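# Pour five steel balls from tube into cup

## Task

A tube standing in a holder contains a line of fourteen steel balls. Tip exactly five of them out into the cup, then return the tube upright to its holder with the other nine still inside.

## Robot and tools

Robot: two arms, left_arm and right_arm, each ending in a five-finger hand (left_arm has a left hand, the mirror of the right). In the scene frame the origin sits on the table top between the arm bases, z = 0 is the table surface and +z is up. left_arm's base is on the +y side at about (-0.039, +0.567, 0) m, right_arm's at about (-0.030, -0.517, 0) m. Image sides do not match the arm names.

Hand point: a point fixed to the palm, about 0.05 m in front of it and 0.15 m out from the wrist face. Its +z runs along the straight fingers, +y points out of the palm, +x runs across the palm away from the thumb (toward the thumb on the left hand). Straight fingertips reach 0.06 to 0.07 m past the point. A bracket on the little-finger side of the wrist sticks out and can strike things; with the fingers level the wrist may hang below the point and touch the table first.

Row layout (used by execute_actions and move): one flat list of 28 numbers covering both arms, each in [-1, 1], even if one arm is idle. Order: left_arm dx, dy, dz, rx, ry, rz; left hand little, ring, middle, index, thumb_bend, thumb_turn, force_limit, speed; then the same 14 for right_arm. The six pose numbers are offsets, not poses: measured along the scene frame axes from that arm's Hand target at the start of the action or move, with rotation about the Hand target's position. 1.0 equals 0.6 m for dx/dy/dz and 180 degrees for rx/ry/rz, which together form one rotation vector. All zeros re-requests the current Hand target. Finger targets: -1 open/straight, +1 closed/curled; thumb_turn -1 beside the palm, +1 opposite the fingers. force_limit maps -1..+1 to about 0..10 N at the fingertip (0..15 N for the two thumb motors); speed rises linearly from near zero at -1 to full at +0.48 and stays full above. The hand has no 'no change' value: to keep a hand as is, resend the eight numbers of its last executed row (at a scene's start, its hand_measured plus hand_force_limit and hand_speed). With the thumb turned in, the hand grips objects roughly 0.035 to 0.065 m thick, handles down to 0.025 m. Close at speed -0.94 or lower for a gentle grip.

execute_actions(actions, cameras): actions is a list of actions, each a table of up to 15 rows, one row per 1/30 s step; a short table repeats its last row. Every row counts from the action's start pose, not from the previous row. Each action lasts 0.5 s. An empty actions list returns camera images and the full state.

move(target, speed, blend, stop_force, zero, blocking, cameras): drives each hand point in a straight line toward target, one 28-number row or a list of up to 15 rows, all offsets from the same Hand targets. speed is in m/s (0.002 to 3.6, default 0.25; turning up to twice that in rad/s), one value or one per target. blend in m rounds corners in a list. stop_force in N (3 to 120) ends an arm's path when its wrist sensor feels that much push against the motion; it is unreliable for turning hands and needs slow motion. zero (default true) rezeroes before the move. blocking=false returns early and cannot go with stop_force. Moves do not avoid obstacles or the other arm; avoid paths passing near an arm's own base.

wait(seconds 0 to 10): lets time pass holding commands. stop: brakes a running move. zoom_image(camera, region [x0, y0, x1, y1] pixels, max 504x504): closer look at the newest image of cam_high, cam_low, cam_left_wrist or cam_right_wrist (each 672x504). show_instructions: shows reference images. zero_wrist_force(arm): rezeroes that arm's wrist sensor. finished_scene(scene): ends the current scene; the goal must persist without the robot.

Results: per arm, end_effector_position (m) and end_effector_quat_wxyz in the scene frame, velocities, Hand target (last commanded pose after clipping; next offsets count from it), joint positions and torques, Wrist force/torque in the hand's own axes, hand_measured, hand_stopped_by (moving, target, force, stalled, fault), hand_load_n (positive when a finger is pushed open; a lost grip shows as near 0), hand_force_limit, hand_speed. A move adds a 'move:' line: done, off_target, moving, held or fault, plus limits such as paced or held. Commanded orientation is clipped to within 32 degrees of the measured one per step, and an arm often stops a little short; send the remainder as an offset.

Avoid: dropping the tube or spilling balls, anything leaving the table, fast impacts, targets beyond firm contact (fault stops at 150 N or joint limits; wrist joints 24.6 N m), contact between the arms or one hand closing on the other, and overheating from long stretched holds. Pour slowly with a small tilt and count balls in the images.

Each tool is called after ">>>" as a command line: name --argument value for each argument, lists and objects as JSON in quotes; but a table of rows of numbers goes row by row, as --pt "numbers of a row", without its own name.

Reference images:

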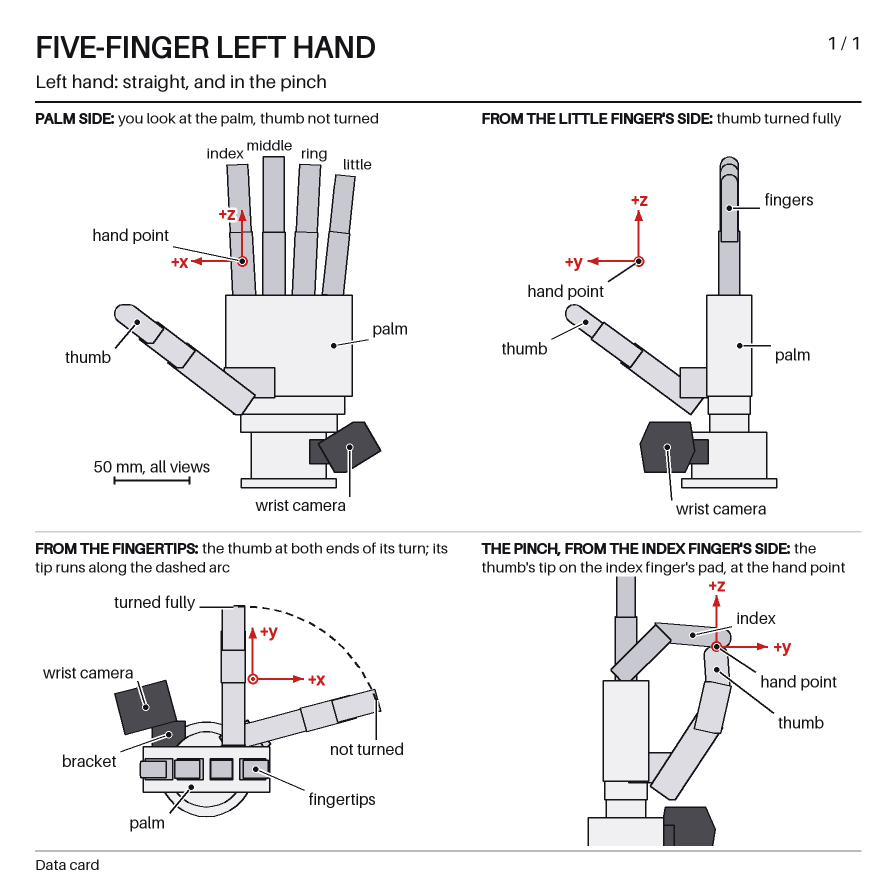

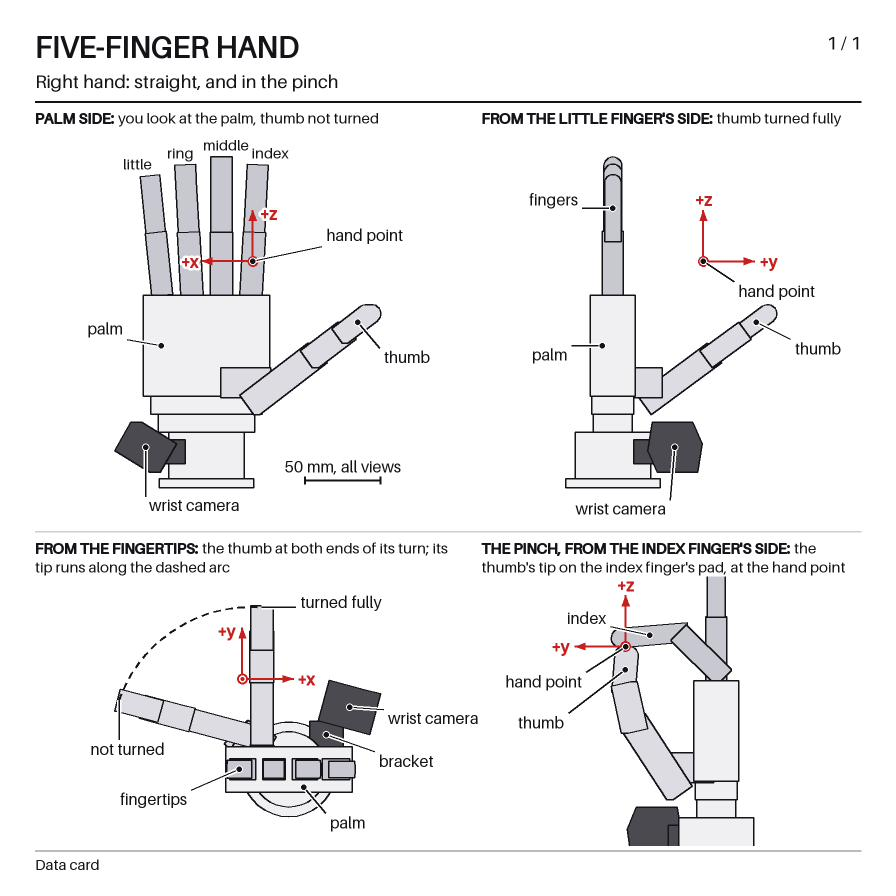

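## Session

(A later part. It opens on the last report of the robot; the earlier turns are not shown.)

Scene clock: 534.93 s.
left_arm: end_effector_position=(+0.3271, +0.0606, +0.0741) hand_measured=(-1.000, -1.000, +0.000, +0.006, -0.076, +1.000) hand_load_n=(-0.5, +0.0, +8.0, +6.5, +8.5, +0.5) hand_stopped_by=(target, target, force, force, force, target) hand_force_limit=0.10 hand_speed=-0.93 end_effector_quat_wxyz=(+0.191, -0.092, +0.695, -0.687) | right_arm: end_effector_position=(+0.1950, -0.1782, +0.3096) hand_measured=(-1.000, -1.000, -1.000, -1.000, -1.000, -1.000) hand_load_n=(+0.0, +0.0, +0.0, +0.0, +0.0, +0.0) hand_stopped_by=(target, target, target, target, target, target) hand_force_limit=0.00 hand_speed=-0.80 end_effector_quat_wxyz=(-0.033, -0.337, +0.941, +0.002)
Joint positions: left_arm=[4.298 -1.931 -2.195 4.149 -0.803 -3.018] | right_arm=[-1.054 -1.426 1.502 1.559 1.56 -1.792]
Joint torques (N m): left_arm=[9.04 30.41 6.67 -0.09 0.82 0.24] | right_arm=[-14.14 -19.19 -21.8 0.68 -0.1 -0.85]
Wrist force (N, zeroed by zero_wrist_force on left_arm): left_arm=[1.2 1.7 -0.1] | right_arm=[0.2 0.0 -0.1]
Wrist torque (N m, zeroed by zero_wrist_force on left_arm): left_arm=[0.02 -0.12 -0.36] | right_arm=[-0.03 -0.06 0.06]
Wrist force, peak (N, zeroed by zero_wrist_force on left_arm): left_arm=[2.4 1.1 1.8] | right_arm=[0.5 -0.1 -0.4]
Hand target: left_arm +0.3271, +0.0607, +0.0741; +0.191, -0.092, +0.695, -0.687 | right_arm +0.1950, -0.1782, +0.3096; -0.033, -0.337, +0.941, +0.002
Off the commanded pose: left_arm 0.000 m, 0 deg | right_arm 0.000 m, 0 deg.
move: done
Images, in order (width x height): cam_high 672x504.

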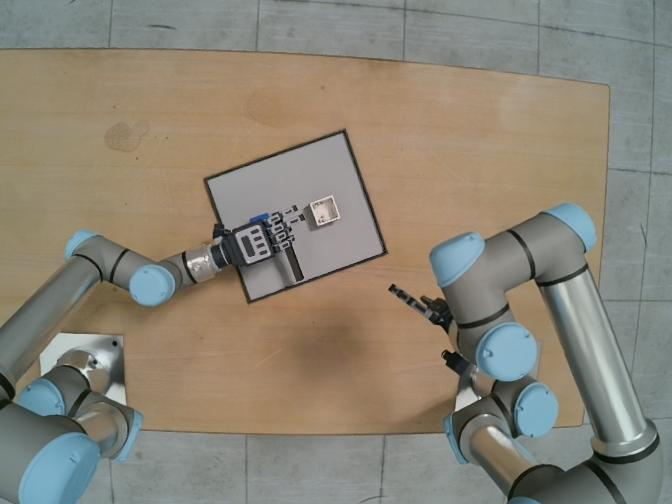

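>>> move --pt "0 -0.2 0 0 0 0 -1 -1 0.42 0.42 0.42 1 0.1 -0.93 0 0 0 0 0 0 -1 -1 -1 -1 -1 -1 0 -0.8" --pt "0 -0.2 0 -0.02777 0.065242 -0.001204 -1 -1 0.42 0.42 0.42 1 0.1 -0.93 0 0 0 0 0 0 -1 -1 -1 -1 -1 -1 0 -0.8" --pt "0 -0.2 0 0 0 0 -1 -1 0.42 0.42 0.42 1 0.1 -0.93 0 0 0 0 0 0 -1 -1 -1 -1 -1 -1 0 -0.8" --pt "0 0 0 0 0 0 -1 -1 0.42 0.42 0.42 1 0.1 -0.93 0 0 0 0 0 0 -1 -1 -1 -1 -1 -1 0 -0.8" --speed '[0.25, 0.2, 0.2, 0.25]' --cameras '["cam_high"]'

>>> zoom_image --camera "cam_high" --region '[290, 180, 360, 240]'

Scene clock: 542.13 s.
left_arm: end_effector_position=(+0.3271, +0.0606, +0.0741) hand_measured=(-1.000, -1.000, +0.000, +0.006, -0.076, +1.000) hand_load_n=(+0.0, +0.0, +8.0, +6.5, +8.5, +0.5) hand_stopped_by=(target, target, force, force, force, target) hand_force_limit=0.10 hand_speed=-0.93 end_effector_quat_wxyz=(+0.191, -0.092, +0.695, -0.687) | right_arm: end_effector_position=(+0.1950, -0.1782, +0.3096) hand_measured=(-1.000, -1.000, -1.000, -1.000, -1.000, -1.000) hand_load_n=(+0.0, +0.0, +0.0, +0.0, +0.0, +0.0) hand_stopped_by=(target, target, target, target, target, target) hand_force_limit=0.00 hand_speed=-0.80 end_effector_quat_wxyz=(-0.033, -0.337, +0.941, +0.002)
Joint positions: left_arm=[4.298 -1.931 -2.195 4.149 -0.803 -3.018] | right_arm=[-1.054 -1.426 1.502 1.559 1.56 -1.792]
Joint torques (N m): left_arm=[9.66 30.77 6.08 0.1 0.92 0.18] | right_arm=[-14.45 -19.8 -21.02 0.61 -0.26 -0.92]
Wrist force (N, zeroed by zero_wrist_force on left_arm): left_arm=[1.0 1.5 -0.2] | right_arm=[0.1 -0.1 -0.2]
Wrist torque (N m, zeroed by zero_wrist_force on left_arm): left_arm=[0.01 -0.10 -0.37] | right_arm=[-0.03 -0.04 0.06]
Wrist force, peak (N, zeroed by zero_wrist_force on left_arm): left_arm=[2.2 1.0 1.9] | right_arm=[0.5 0.0 -0.5]
Hand target: left_arm +0.3271, +0.0607, +0.0741; +0.191, -0.092, +0.695, -0.687 | right_arm +0.1950, -0.1782, +0.3096; -0.033, -0.337, +0.941, +0.002
Off the commanded pose: left_arm 0.000 m, 0 deg | right_arm 0.000 m, 0 deg.
move: done
Images, in order (width x height): cam_high 672x504.

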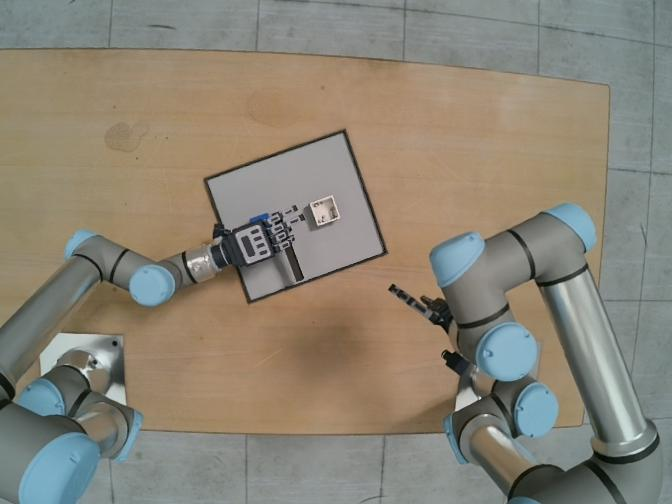

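Scaled by 7.200 from the camera's 672x504 image, which has a finer 960x720 frame.

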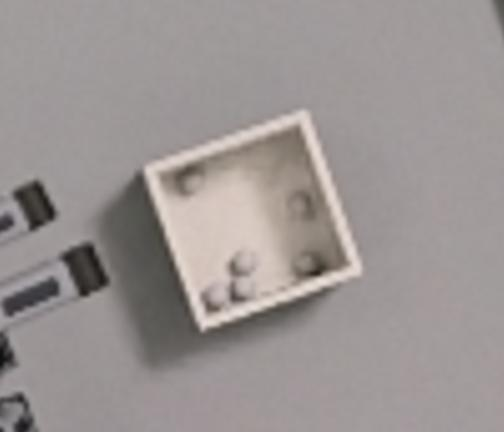

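>>> zoom_image --camera "cam_high" --region '[305, 190, 345, 230]'

>>> wait --seconds 0.5 --cameras '["cam_high"]'

>>> zoom_image --camera "cam_high" --region '[305, 190, 345, 230]'

Scaled by 12.600 from the camera's 672x504 image, which has a finer 960x720 frame.

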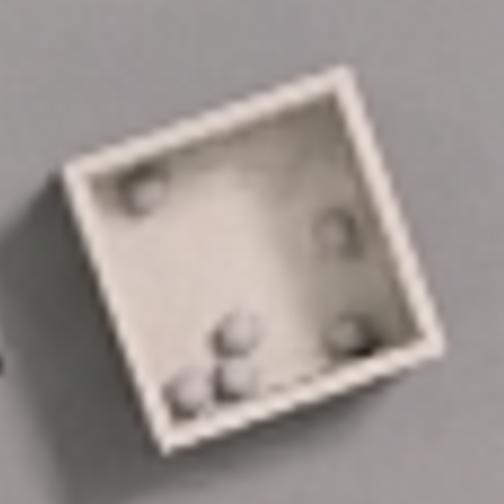

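Scene clock: 545.43 s.
left_arm: end_effector_position=(+0.3271, +0.0607, +0.0741) hand_measured=(-1.000, -1.000, +0.000, +0.006, -0.076, +1.000) hand_load_n=(+0.0, +0.0, +8.0, +6.5, +8.5, +0.5) hand_stopped_by=(target, target, force, force, force, target) hand_force_limit=0.10 hand_speed=-0.93 end_effector_quat_wxyz=(+0.191, -0.092, +0.695, -0.687) | right_arm: end_effector_position=(+0.1950, -0.1782, +0.3096) hand_measured=(-1.000, -1.000, -1.000, -1.000, -1.000, -1.000) hand_load_n=(+0.0, +0.0, +0.0, +0.0, +0.0, +0.0) hand_stopped_by=(target, target, target, target, target, target) hand_force_limit=0.00 hand_speed=-0.80 end_effector_quat_wxyz=(-0.033, -0.337, +0.941, +0.002)
Joint positions: left_arm=[4.298 -1.931 -2.195 4.149 -0.803 -3.018] | right_arm=[-1.054 -1.426 1.502 1.559 1.56 -1.792]
Joint torques (N m): left_arm=[9.96 36.16 7.41 2.39 1.8 0.54] | right_arm=[-14.32 -20.11 -21.18 0.63 -0.45 -1.12]
Wrist force (N, zeroed by zero_wrist_force on left_arm): left_arm=[1.1 1.6 -0.2] | right_arm=[0.0 -0.1 -0.1]
Wrist torque (N m, zeroed by zero_wrist_force on left_arm): left_arm=[0.00 -0.10 -0.37] | right_arm=[-0.04 -0.04 0.05]
Wrist force, peak (N, zeroed by zero_wrist_force on left_arm): left_arm=[1.4 1.7 -0.3] | right_arm=[0.2 0.5 -0.1]
Hand target: left_arm +0.3271, +0.0607, +0.0741; +0.191, -0.092, +0.695, -0.687 | right_arm +0.1950, -0.1782, +0.3096; -0.033, -0.337, +0.941, +0.002
Off the commanded pose: left_arm 0.000 m, 0 deg | right_arm 0.000 m, 0 deg.
wait: 0.50 s; at rest from the start
Images, in order (width x height): cam_high 672x504.

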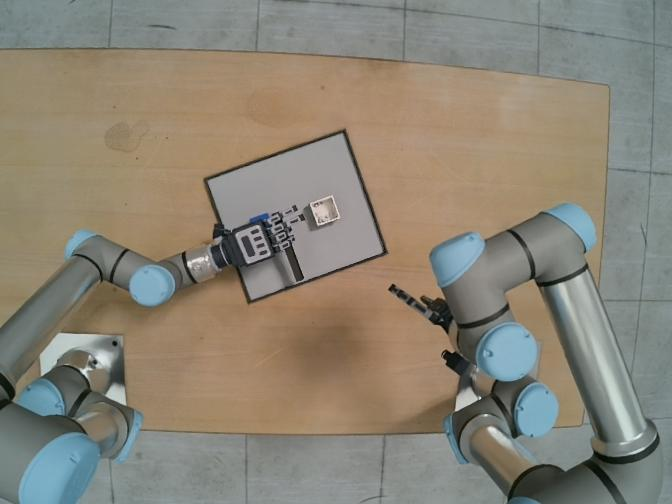

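Scaled by 12.600 from the camera's 672x504 image, which has a finer 960x720 frame.

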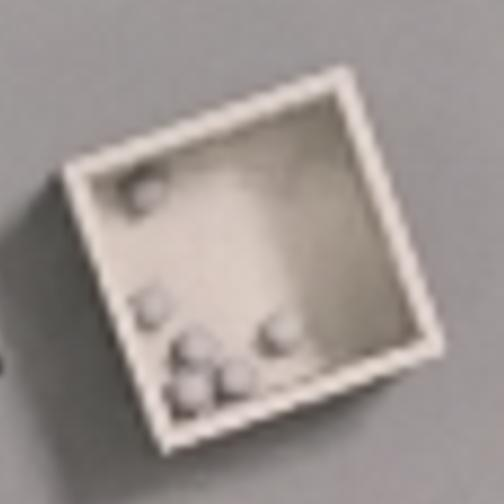

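>>> move --pt "0 0 0.24333 0 0 0 -1 -1 0.42 0.42 0.42 1 0.1 -0.93 0 0 0 0 0 0 -1 -1 -1 -1 -1 -1 0 -0.8" --pt "0.05983 0.0990 0.24333 0.1786 -0.41959 0.00774 -1 -1 0.42 0.42 0.42 1 0.1 -0.93 0 0 0 0 0 0 -1 -1 -1 -1 -1 -1 0 -0.8" --speed '[0.25, 0.3]' --blend '[0.03, 0]' --cameras '["cam_high", "cam_left_wrist", "cam_right_wrist"]'

Scene clock: 769.20 s.
left_arm: end_effector_position=(+0.3630, +0.1202, +0.2200) hand_measured=(-1.000, -1.000, +0.000, +0.006, -0.076, +1.000) hand_load_n=(+0.0, +0.0, +8.0, +7.0, +8.0, +0.5) hand_stopped_by=(target, target, force, force, force, target) hand_force_limit=0.10 hand_speed=-0.93 end_effector_quat_wxyz=(+0.595, +0.387, +0.585, -0.393) | right_arm: end_effector_position=(+0.1950, -0.1782, +0.3096) hand_measured=(-1.000, -1.000, -1.000, -1.000, -1.000, -1.000) hand_load_n=(+0.0, +0.0, +0.0, +0.0, +0.0, +0.0) hand_stopped_by=(target, target, target, target, target, target) hand_force_limit=0.00 hand_speed=-0.80 end_effector_quat_wxyz=(-0.033, -0.337, +0.941, +0.002)
Joint positions: left_arm=[4.326 -1.587 -2.217 3.828 -0.776 -1.586] | right_arm=[-1.054 -1.426 1.502 1.559 1.56 -1.792]
Joint torques (N m): left_arm=[-10.06 26.52 25.17 -0.03 -1.84 0.37] | right_arm=[-13.76 -20.22 -19.26 0.66 -0.69 -0.9]
Wrist force (N, zeroed by zero_wrist_force on left_arm): left_arm=[1.5 1.2 0.7] | right_arm=[0.2 0.3 0.2]
Wrist torque (N m, zeroed by zero_wrist_force on left_arm): left_arm=[0.09 0.03 -0.02] | right_arm=[0.00 -0.07 0.07]
Wrist force, peak (N, zeroed by zero_wrist_force on left_arm): left_arm=[1.5 4.5 -0.3] | right_arm=[0.2 0.6 -0.3]
Hand target: left_arm +0.3630, +0.1201, +0.2201; +0.595, +0.387, +0.585, -0.393 | right_arm +0.1950, -0.1782, +0.3096; -0.033, -0.337, +0.941, +0.002
Off the commanded pose: left_arm 0.000 m, 0 deg | right_arm 0.000 m, 0 deg.
move: done
camera_calibration:
cam_left_wrist: T_world_to_cam=[[-0.874872, -0.403528, -0.267887, 0.430934], [-0.0184368, 0.580425, -0.814105, 0.112796], [0.484002, -0.707299, -0.515237, 0.138299], [0, 0, 0, 1]] pos_world=[0.312155, 0.206243, 0.278526]
cam_right_wrist: T_world_to_cam=[[-0.81619, 0.574596, 0.0606036, 0.241725], [0.521084, 0.686721, 0.50684, -0.148113], [0.24961, 0.445257, -0.859908, 0.413016], [0, 0, 0, 1]] pos_world=[0.17138, -0.221081, 0.415576]
Images, in order (width x height): cam_high 672x504, cam_left_wrist 672x504, cam_right_wrist 672x504.

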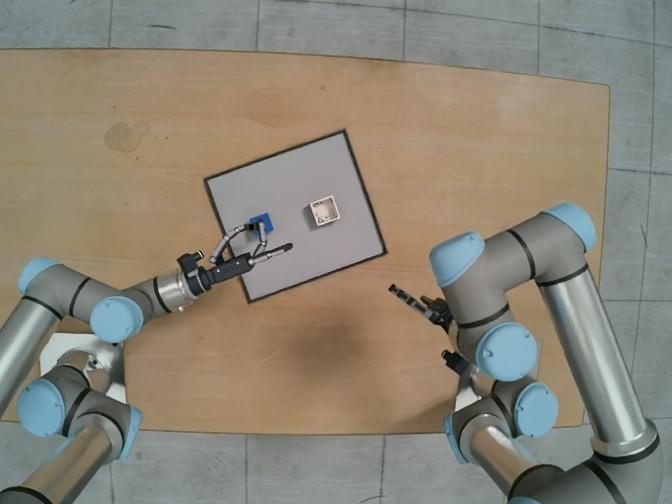

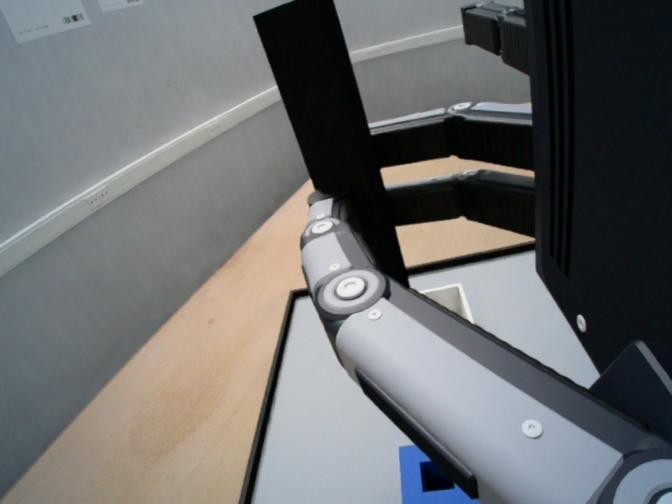

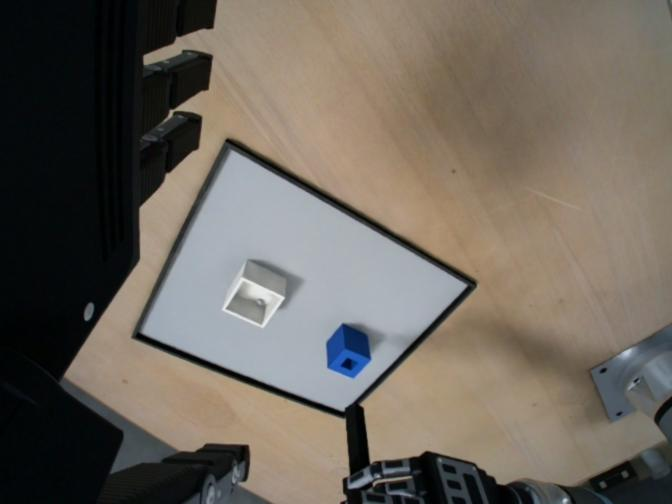

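>>> move --target '[0,0,-0.11,0,0,0,-1,-1,0.42,0.42,0.42,1,0.1,-0.93,0,0,0,0,0,0,-1,-1,-1,-1,-1,-1,0,-0.8]' --speed 0.15 --cameras '["cam_left_wrist", "cam_right_wrist"]'

>>> zoom_image --camera "cam_right_wrist" --region '[290, 290, 430, 430]'

>>> zoom_image --camera "cam_left_wrist" --region '[300, 300, 504, 504]'

Scene clock: 779.13 s.
left_arm: end_effector_position=(+0.3630, +0.1201, +0.1541) hand_measured=(-1.000, -1.000, +0.000, +0.006, -0.076, +1.000) hand_load_n=(+0.0, +0.0, +8.0, +7.0, +8.5, +1.0) hand_stopped_by=(target, target, force, force, force, target) hand_force_limit=0.10 hand_speed=-0.93 end_effector_quat_wxyz=(+0.595, +0.387, +0.585, -0.393) | right_arm: end_effector_position=(+0.1950, -0.1782, +0.3096) hand_measured=(-1.000, -1.000, -1.000, -1.000, -1.000, -1.000) hand_load_n=(+0.0, -0.5, +0.0, +0.0, +0.0, +0.0) hand_stopped_by=(target, target, target, target, target, target) hand_force_limit=0.00 hand_speed=-0.80 end_effector_quat_wxyz=(-0.033, -0.337, +0.941, +0.002)
Joint positions: left_arm=[4.326 -1.727 -2.294 4.045 -0.776 -1.586] | right_arm=[-1.054 -1.426 1.502 1.559 1.56 -1.792]
Joint torques (N m): left_arm=[-9.4 16.23 19.1 2.27 -1.65 -0.37] | right_arm=[-13.97 -20.31 -19.39 0.66 -0.82 -0.93]
Wrist force (N, zeroed by zero_wrist_force on left_arm): left_arm=[1.4 1.1 0.6] | right_arm=[-0.1 -0.1 -0.1]
Wrist torque (N m, zeroed by zero_wrist_force on left_arm): left_arm=[0.08 0.03 -0.03] | right_arm=[-0.04 -0.03 0.05]
Wrist force, peak (N, zeroed by zero_wrist_force on left_arm): left_arm=[2.8 0.9 0.4] | right_arm=[0.3 0.4 -0.5]
Hand target: left_arm +0.3630, +0.1201, +0.1541; +0.595, +0.387, +0.585, -0.393 | right_arm +0.1950, -0.1782, +0.3096; -0.033, -0.337, +0.941, +0.002
Off the commanded pose: left_arm 0.000 m, 0 deg | right_arm 0.000 m, 0 deg.
move: done
camera_calibration:
cam_left_wrist: T_world_to_cam=[[-0.874821, -0.403484, -0.268121, 0.413305], [-0.0182092, 0.580454, -0.814089, 0.0590665], [0.484104, -0.7073, -0.515141, 0.104293], [0, 0, 0, 1]] pos_world=[0.312155, 0.206243, 0.212627]
cam_right_wrist: T_world_to_cam=[[-0.81619, 0.574596, 0.0606036, 0.241725], [0.521084, 0.686721, 0.50684, -0.148113], [0.24961, 0.445257, -0.859908, 0.413016], [0, 0, 0, 1]] pos_world=[0.17138, -0.221081, 0.415576]
Images, in order (width x height): cam_left_wrist 672x504, cam_right_wrist 672x504.

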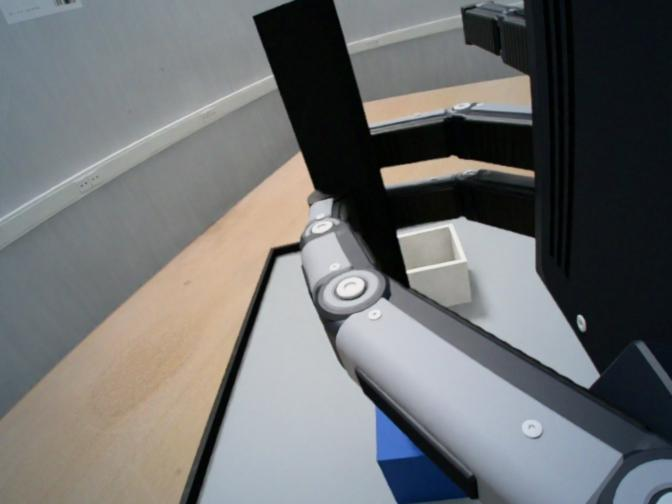

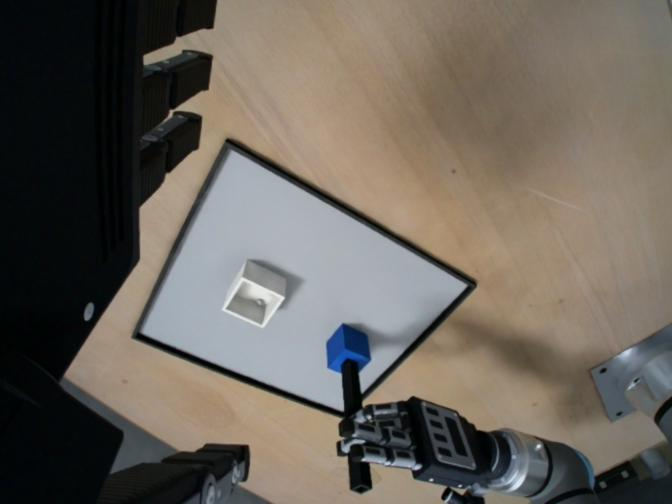

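Scaled by 3.600 from the camera's 672x504 image, which has a finer 960x720 frame.

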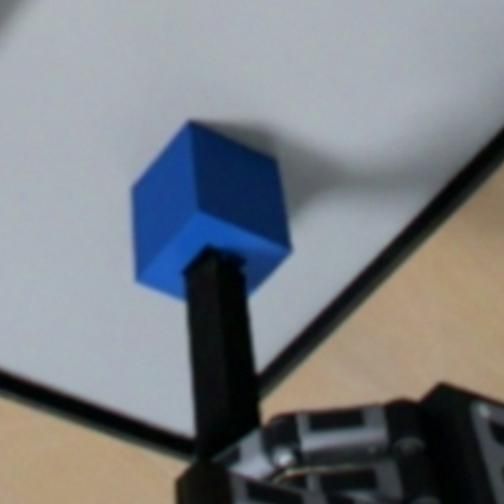

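Scaled by 2.471 from the camera's 672x504 image, which has a finer 960x720 frame.

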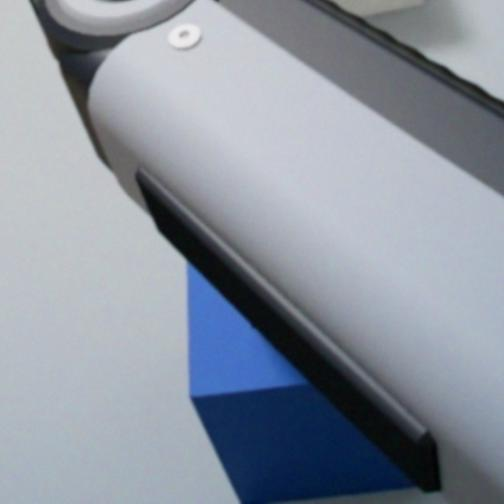

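>>> move --target '[0,0,-0.09,0,0,0,-1,-1,0.42,0.42,0.42,1,0.1,-0.93,0,0,0,0,0,0,-1,-1,-1,-1,-1,-1,0,-0.8]' --speed 0.04 --stop_force 4 --cameras '["cam_left_wrist", "cam_right_wrist"]'

>>> zoom_image --camera "cam_right_wrist" --region '[290, 290, 430, 430]'

Scene clock: 782.97 s.
left_arm: end_effector_position=(+0.3630, +0.1201, +0.1499) hand_measured=(-1.000, -1.000, +0.000, +0.006, -0.076, +1.000) hand_load_n=(+0.0, +0.0, +7.5, +7.0, +8.5, -0.5) hand_stopped_by=(target, target, force, force, force, target) hand_force_limit=0.10 hand_speed=-0.93 end_effector_quat_wxyz=(+0.595, +0.387, +0.585, -0.393) | right_arm: end_effector_position=(+0.1950, -0.1782, +0.3096) hand_measured=(-1.000, -1.000, -1.000, -1.000, -1.000, -1.000) hand_load_n=(+0.0, +0.0, +0.0, +0.0, +0.0, +0.0) hand_stopped_by=(target, target, target, target, target, target) hand_force_limit=0.00 hand_speed=-0.80 end_effector_quat_wxyz=(-0.033, -0.337, +0.941, +0.002)
Joint positions: left_arm=[4.326 -1.737 -2.298 4.059 -0.776 -1.586] | right_arm=[-1.054 -1.426 1.502 1.559 1.56 -1.792]
Joint torques (N m): left_arm=[-8.56 15.11 9.85 2.46 -0.8 -0.91] | right_arm=[-14.48 -19.72 -19.7 0.64 -0.89 -0.95]
Wrist force (N, zeroed by zero_wrist_force on left_arm): left_arm=[0.6 1.1 0.5] | right_arm=[-0.3 0.2 0.0]
Wrist torque (N m, zeroed by zero_wrist_force on left_arm): left_arm=[0.10 0.01 -0.02] | right_arm=[0.00 0.01 0.04]
Wrist force, peak (N, zeroed by zero_wrist_force on left_arm): left_arm=[6.5 2.1 0.4] | right_arm=[0.1 0.3 -0.4]
Hand target: left_arm +0.3630, +0.1201, +0.1499; +0.595, +0.387, +0.585, -0.393 (not the last commanded pose) | right_arm +0.1950, -0.1782, +0.3096; -0.033, -0.337, +0.941, +0.002
Off the commanded pose: left_arm 0.050 m, 0 deg | right_arm 0.000 m, 0 deg.
move: contact (left_arm)
camera_calibration:
cam_left_wrist: T_world_to_cam=[[-0.874824, -0.403383, -0.268262, 0.412189], [-0.0180576, 0.580526, -0.814042, 0.0555757], [0.484104, -0.707299, -0.515142, 0.102129], [0, 0, 0, 1]] pos_world=[0.312155, 0.206243, 0.208427]
cam_right_wrist: T_world_to_cam=[[-0.81619, 0.574596, 0.0606036, 0.241725], [0.521084, 0.686721, 0.50684, -0.148113], [0.24961, 0.445257, -0.859908, 0.413016], [0, 0, 0, 1]] pos_world=[0.17138, -0.221081, 0.415576]
Images, in order (width x height): cam_left_wrist 672x504, cam_right_wrist 672x504.

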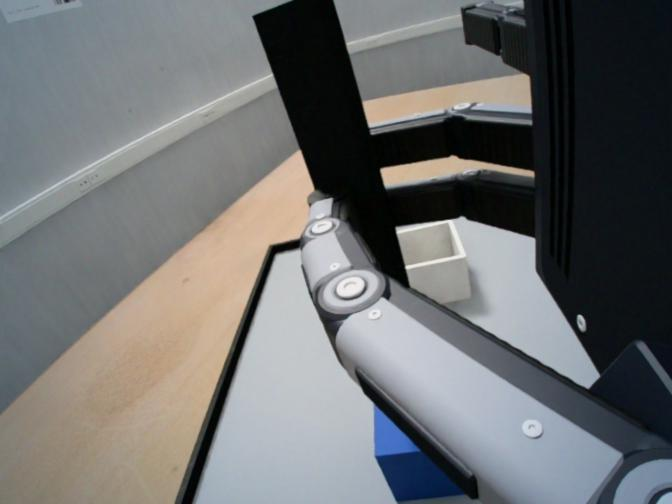

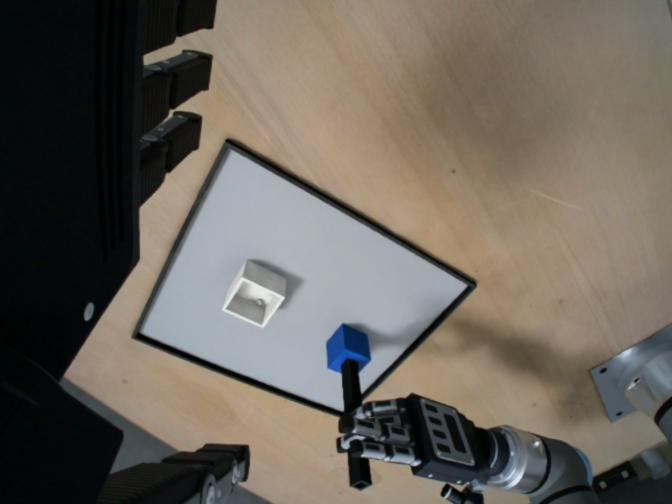

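Scaled by 3.600 from the camera's 672x504 image, which has a finer 960x720 frame.

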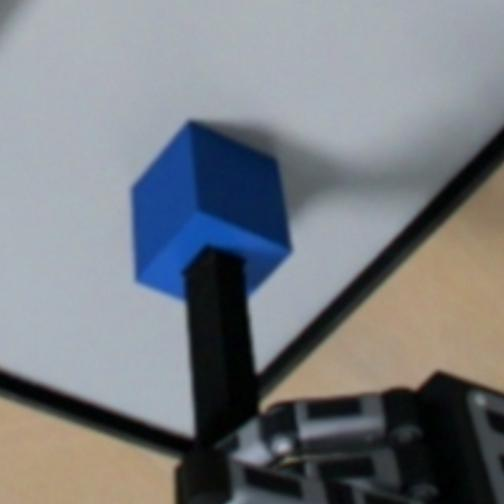

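>>> move --target '[0,0,0.003,0,0,0,-1,-1,0.42,0.42,0.42,1,0.1,-0.93,0,0,0,0,0,0,-1,-1,-1,-1,-1,-1,0,-0.8]' --speed 0.04 --cameras '["cam_low", "cam_right_wrist"]'

>>> zoom_image --camera "cam_low" --region '[250, 240, 350, 320]'

>>> zoom_image --camera "cam_right_wrist" --region '[310, 310, 390, 390]'

Scene clock: 793.97 s.
left_arm: end_effector_position=(+0.3629, +0.1201, +0.1517) hand_measured=(-1.000, -1.000, +0.000, +0.006, -0.076, +1.000) hand_load_n=(+0.0, +0.0, +7.5, +7.0, +8.0, +0.0) hand_stopped_by=(target, target, force, force, force, target) hand_force_limit=0.10 hand_speed=-0.93 end_effector_quat_wxyz=(+0.595, +0.387, +0.585, -0.393) | right_arm: end_effector_position=(+0.1950, -0.1782, +0.3096) hand_measured=(-1.000, -1.000, -1.000, -1.000, -1.000, -1.000) hand_load_n=(+0.0, +0.0, +0.0, +0.0, +0.0, +0.0) hand_stopped_by=(target, target, target, target, target, target) hand_force_limit=0.00 hand_speed=-0.80 end_effector_quat_wxyz=(-0.033, -0.337, +0.941, +0.002)
Joint positions: left_arm=[4.326 -1.732 -2.297 4.053 -0.776 -1.586] | right_arm=[-1.054 -1.426 1.502 1.559 1.56 -1.792]
Joint torques (N m): left_arm=[-2.46 23.66 19.32 0.72 1.26 -1.07] | right_arm=[-14.08 -20.15 -19.4 0.79 -0.95 -1]
Wrist force (N, zeroed by zero_wrist_force on left_arm): left_arm=[1.2 1.2 0.7] | right_arm=[0.0 0.0 -0.1]
Wrist torque (N m, zeroed by zero_wrist_force on left_arm): left_arm=[0.09 0.06 -0.03] | right_arm=[-0.02 -0.03 0.05]
Wrist force, peak (N, zeroed by zero_wrist_force on left_arm): left_arm=[1.5 1.3 0.7] | right_arm=[0.3 0.5 0.0]
Hand target: left_arm +0.3630, +0.1201, +0.1517; +0.595, +0.387, +0.585, -0.393 | right_arm +0.1950, -0.1782, +0.3096; -0.033, -0.337, +0.941, +0.002
Off the commanded pose: left_arm 0.000 m, 0 deg | right_arm 0.000 m, 0 deg.
move: done
camera_calibration:
cam_right_wrist: T_world_to_cam=[[-0.81619, 0.574596, 0.0606036, 0.241725], [0.521084, 0.686721, 0.50684, -0.148113], [0.24961, 0.445257, -0.859908, 0.413016], [0, 0, 0, 1]] pos_world=[0.17138, -0.221081, 0.415576]
Images, in order (width x height): cam_low 672x504, cam_right_wrist 672x504.

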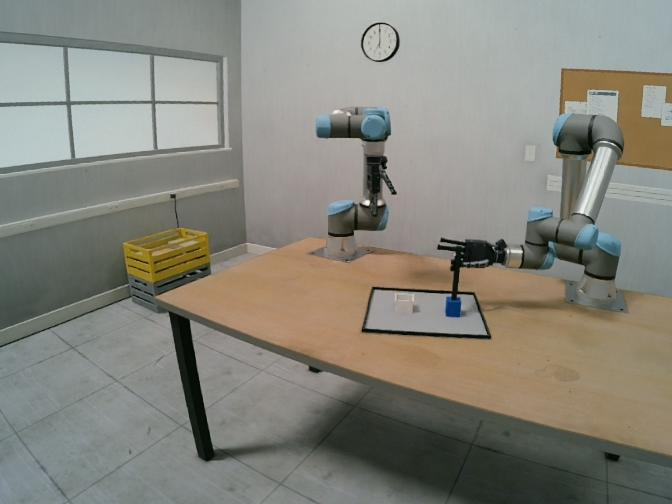

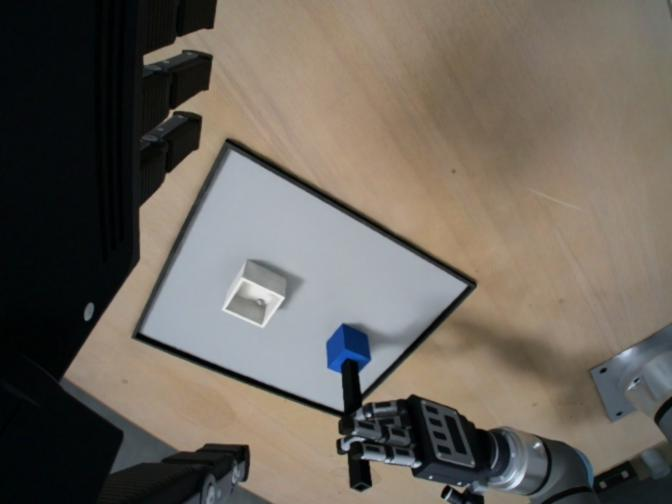

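Scaled by 5.040 from the camera's 672x504 image, which has a finer 960x720 frame.

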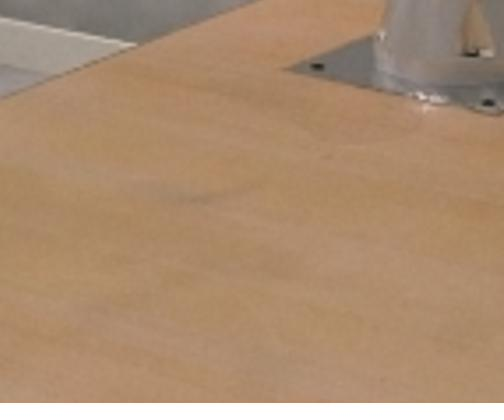

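Scaled by 6.300 from the camera's 672x504 image, which has a finer 960x720 frame.

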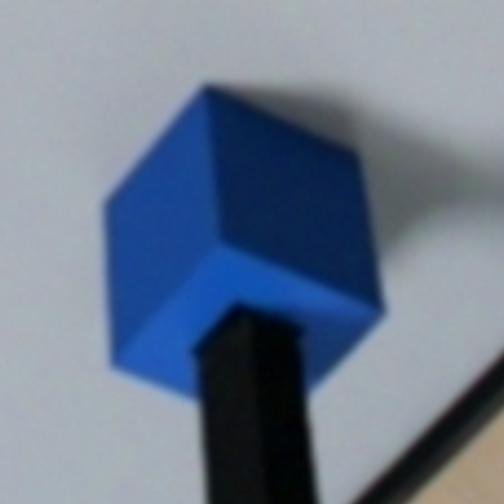

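>>> zoom_image --camera "cam_low" --region '[430, 280, 480, 330]'

>>> zoom_image --camera "cam_right_wrist" --region '[335, 345, 375, 385]'

Scaled by 10.080 from the camera's 672x504 image, which has a finer 960x720 frame.

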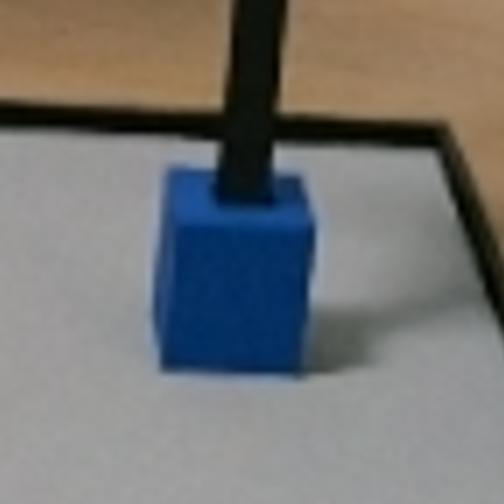

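Scaled by 12.600 from the camera's 672x504 image, which has a finer 960x720 frame.

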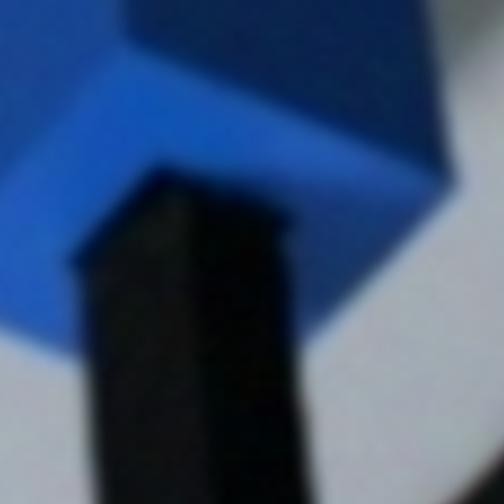

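>>> move --target '[0.00065,-0.00153,-0.0867,0,0,0,-1,-1,0.42,0.42,0.42,1,0.1,-0.93,0,0,0,0,0,0,-1,-1,-1,-1,-1,-1,0,-0.8]' --speed 0.04 --stop_force 4 --cameras '[]'

Scene clock: 823.00 s.
left_arm: end_effector_position=(+0.3630, +0.1201, +0.1499) hand_measured=(-1.000, -1.000, +0.000, +0.006, -0.076, +1.000) hand_load_n=(+0.0, +0.0, +7.5, +7.0, +8.5, -0.5) hand_stopped_by=(target, target, force, force, force, target) hand_force_limit=0.10 hand_speed=-0.93 end_effector_quat_wxyz=(+0.595, +0.387, +0.585, -0.393) | right_arm: end_effector_position=(+0.1950, -0.1782, +0.3096) hand_measured=(-1.000, -1.000, -1.000, -1.000, -1.000, -1.000) hand_load_n=(+0.0, +0.0, +0.0, +0.0, +0.0, +0.0) hand_stopped_by=(target, target, target, target, target, target) hand_force_limit=0.00 hand_speed=-0.80 end_effector_quat_wxyz=(-0.033, -0.337, +0.941, +0.002)
Joint positions: left_arm=[4.326 -1.737 -2.298 4.059 -0.776 -1.586] | right_arm=[-1.054 -1.426 1.502 1.559 1.56 -1.792]
Joint torques (N m): left_arm=[-1.69 15.16 14.39 2.71 -0.25 -1.05] | right_arm=[-14.43 -19.69 -19.72 0.71 -1.13 -1.03]
Wrist force (N, zeroed by zero_wrist_force on left_arm): left_arm=[0.7 1.0 0.4] | right_arm=[0.3 0.4 0.0]
Wrist torque (N m, zeroed by zero_wrist_force on left_arm): left_arm=[0.08 0.04 -0.04] | right_arm=[0.03 -0.08 0.07]
Wrist force, peak (N, zeroed by zero_wrist_force on left_arm): left_arm=[6.7 1.9 0.3] | right_arm=[0.6 0.2 -0.3]
Hand target: left_arm +0.3630, +0.1201, +0.1499; +0.595, +0.387, +0.585, -0.393 (not the last commanded pose) | right_arm +0.1950, -0.1782, +0.3096; -0.033, -0.337, +0.941, +0.002
Off the commanded pose: left_arm 0.050 m, 0 deg | right_arm 0.000 m, 0 deg.
move: contact (left_arm)
No camera images: "cameras" was empty.

>>> move --pt "0 0 0.003 0 0 0 -1 -1 0.42 0.42 0.42 1 0.1 -0.93 0 0 0 0 0 0 -1 -1 -1 -1 -1 -1 0 -0.8" --pt "0.00065 -0.00153 0.003 0 0 0 -1 -1 0.42 0.42 0.42 1 0.1 -0.93 0 0 0 0 0 0 -1 -1 -1 -1 -1 -1 0 -0.8" --pt "0.00065 -0.00153 -0.0833 0 0 0 -1 -1 0.42 0.42 0.42 1 0.1 -0.93 0 0 0 0 0 0 -1 -1 -1 -1 -1 -1 0 -0.8" --speed '[0.01, 0.005, 0.03]' --stop_force 4 --cameras '[]'

Scene clock: 830.67 s.
left_arm: end_effector_position=(+0.3635, +0.1191, +0.1498) hand_measured=(-1.000, -1.000, +0.000, +0.006, -0.076, +1.000) hand_load_n=(+0.0, +0.0, +7.0, +8.5, +8.0, -3.5) hand_stopped_by=(target, target, force, force, force, target) hand_force_limit=0.10 hand_speed=-0.93 end_effector_quat_wxyz=(+0.595, +0.387, +0.585, -0.392) | right_arm: end_effector_position=(+0.1950, -0.1782, +0.3096) hand_measured=(-1.000, -1.000, -1.000, -1.000, -1.000, -1.000) hand_load_n=(+0.0, +0.0, +0.0, +0.0, +0.0, +0.5) hand_stopped_by=(target, target, target, target, target, target) hand_force_limit=0.00 hand_speed=-0.80 end_effector_quat_wxyz=(-0.033, -0.337, +0.941, +0.002)
Joint positions: left_arm=[4.324 -1.739 -2.295 4.059 -0.778 -1.586] | right_arm=[-1.054 -1.426 1.502 1.559 1.56 -1.792]
Joint torques (N m): left_arm=[-8.91 15.53 17.37 2.76 -1.55 -1.2] | right_arm=[-14.28 -20.19 -19.22 0.76 -1.28 -0.91]
Wrist force (N, zeroed by zero_wrist_force on left_arm): left_arm=[1.3 1.2 0.9] | right_arm=[0.2 0.1 0.0]
Wrist torque (N m, zeroed by zero_wrist_force on left_arm): left_arm=[0.08 0.05 -0.02] | right_arm=[-0.01 -0.06 0.07]
Wrist force, peak (N, zeroed by zero_wrist_force on left_arm): left_arm=[-9.4 0.8 0.8] | right_arm=[-0.1 0.2 -0.6]
Hand target: left_arm +0.3635, +0.1191, +0.1498; +0.595, +0.387, +0.585, -0.392 (not the last commanded pose) | right_arm +0.1950, -0.1782, +0.3096; -0.033, -0.337, +0.941, +0.002
Off the commanded pose: left_arm 0.050 m, 0 deg | right_arm 0.000 m, 0 deg.
move: contact (left_arm); path passed 2 of 3 targets
No camera images: "cameras" was empty.

>>> wait --seconds 0.2 --cameras '["cam_low", "cam_right_wrist"]'

>>> zoom_image --camera "cam_low" --region '[440, 290, 470, 320]'

>>> zoom_image --camera "cam_right_wrist" --region '[322, 330, 382, 390]'

Scene clock: 836.43 s.
left_arm: end_effector_position=(+0.3635, +0.1191, +0.1498) hand_measured=(-1.000, -1.000, +0.000, +0.006, -0.076, +1.000) hand_load_n=(-0.5, +0.0, +6.5, +8.5, +8.0, -4.0) hand_stopped_by=(target, target, force, force, force, target) hand_force_limit=0.10 hand_speed=-0.93 end_effector_quat_wxyz=(+0.595, +0.387, +0.585, -0.392) | right_arm: end_effector_position=(+0.1950, -0.1782, +0.3096) hand_measured=(-1.000, -1.000, -1.000, -1.000, -1.000, -1.000) hand_load_n=(+0.0, +0.0, +0.0, +0.0, +0.0, +0.0) hand_stopped_by=(target, target, target, target, target, target) hand_force_limit=0.00 hand_speed=-0.80 end_effector_quat_wxyz=(-0.033, -0.337, +0.941, +0.002)
Joint positions: left_arm=[4.324 -1.739 -2.295 4.059 -0.778 -1.586] | right_arm=[-1.054 -1.426 1.502 1.559 1.56 -1.792]
Joint torques (N m): left_arm=[-7.95 15.73 12.08 2.81 -1.07 -1.06] | right_arm=[-14.12 -20.48 -20.16 0.62 -1.4 -0.89]
Wrist force (N, zeroed by zero_wrist_force on left_arm): left_arm=[1.2 1.1 0.7] | right_arm=[0.0 0.2 -0.2]
Wrist torque (N m, zeroed by zero_wrist_force on left_arm): left_arm=[0.08 0.06 -0.04] | right_arm=[0.02 -0.05 0.06]
Wrist force, peak (N, zeroed by zero_wrist_force on left_arm): left_arm=[1.5 1.3 0.5] | right_arm=[-0.1 0.5 -0.2]
Hand target: left_arm +0.3635, +0.1191, +0.1498; +0.595, +0.387, +0.585, -0.392 (not the last commanded pose) | right_arm +0.1950, -0.1782, +0.3096; -0.033, -0.337, +0.941, +0.002
Off the commanded pose: left_arm 0.050 m, 0 deg | right_arm 0.000 m, 0 deg.
wait: 0.20 s; at rest from the start
camera_calibration:
cam_right_wrist: T_world_to_cam=[[-0.81619, 0.574596, 0.0606036, 0.241725], [0.521084, 0.686721, 0.50684, -0.148113], [0.24961, 0.445257, -0.859908, 0.413016], [0, 0, 0, 1]] pos_world=[0.17138, -0.221081, 0.415576]
Images, in order (width x height): cam_low 672x504, cam_right_wrist 672x504.

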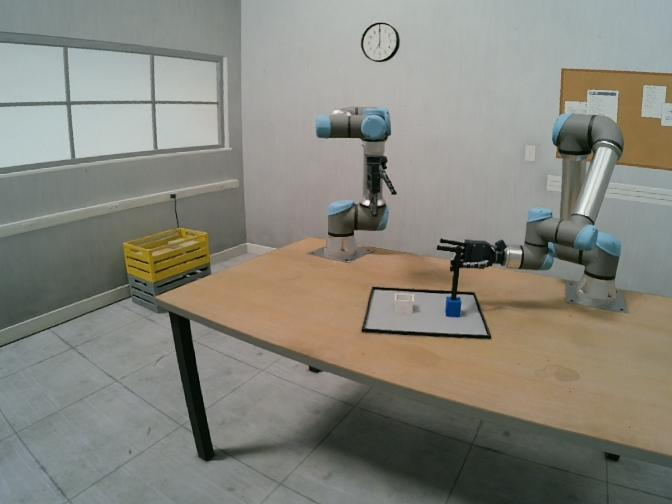

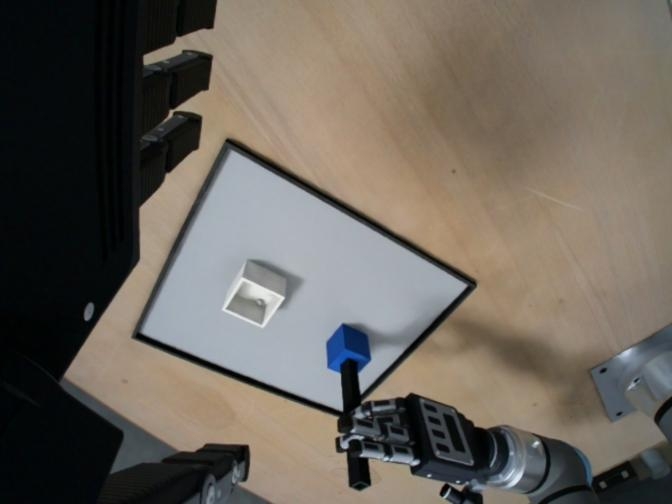

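Scaled by 16.800 from the camera's 672x504 image, which has a finer 960x720 frame.

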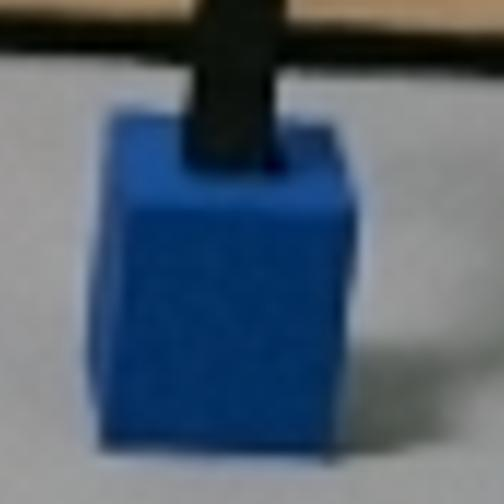

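Scaled by 8.400 from the camera's 672x504 image, which has a finer 960x720 frame.

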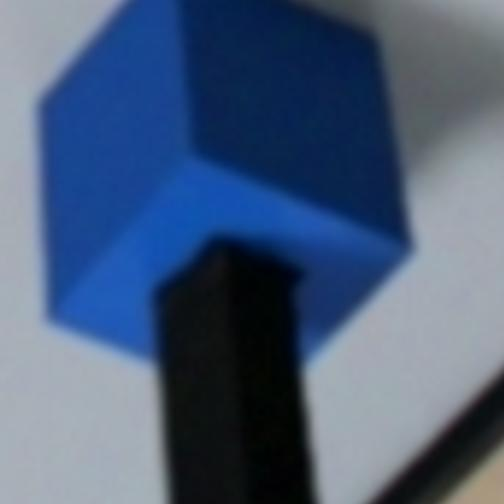

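>>> zoom_image --camera "cam_right_wrist" --region '[338, 352, 362, 376]'

>>> zoom_image --camera "cam_low" --region '[444, 290, 464, 306]'

Scaled by 21.000 from the camera's 672x504 image, which has a finer 960x720 frame.

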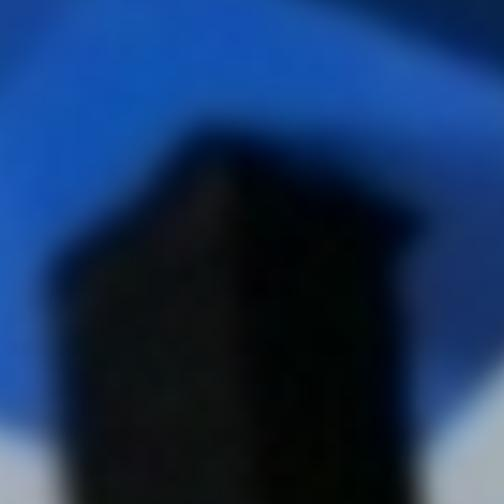

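Scaled by 25.200 from the camera's 672x504 image, which has a finer 960x720 frame.

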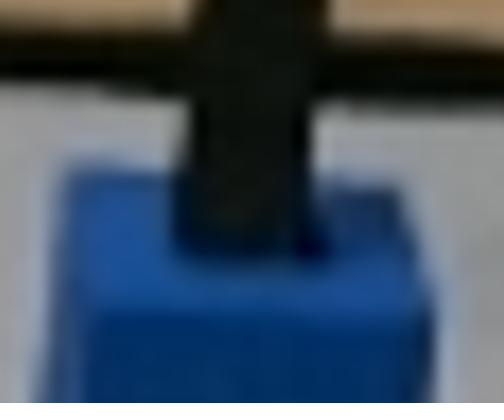

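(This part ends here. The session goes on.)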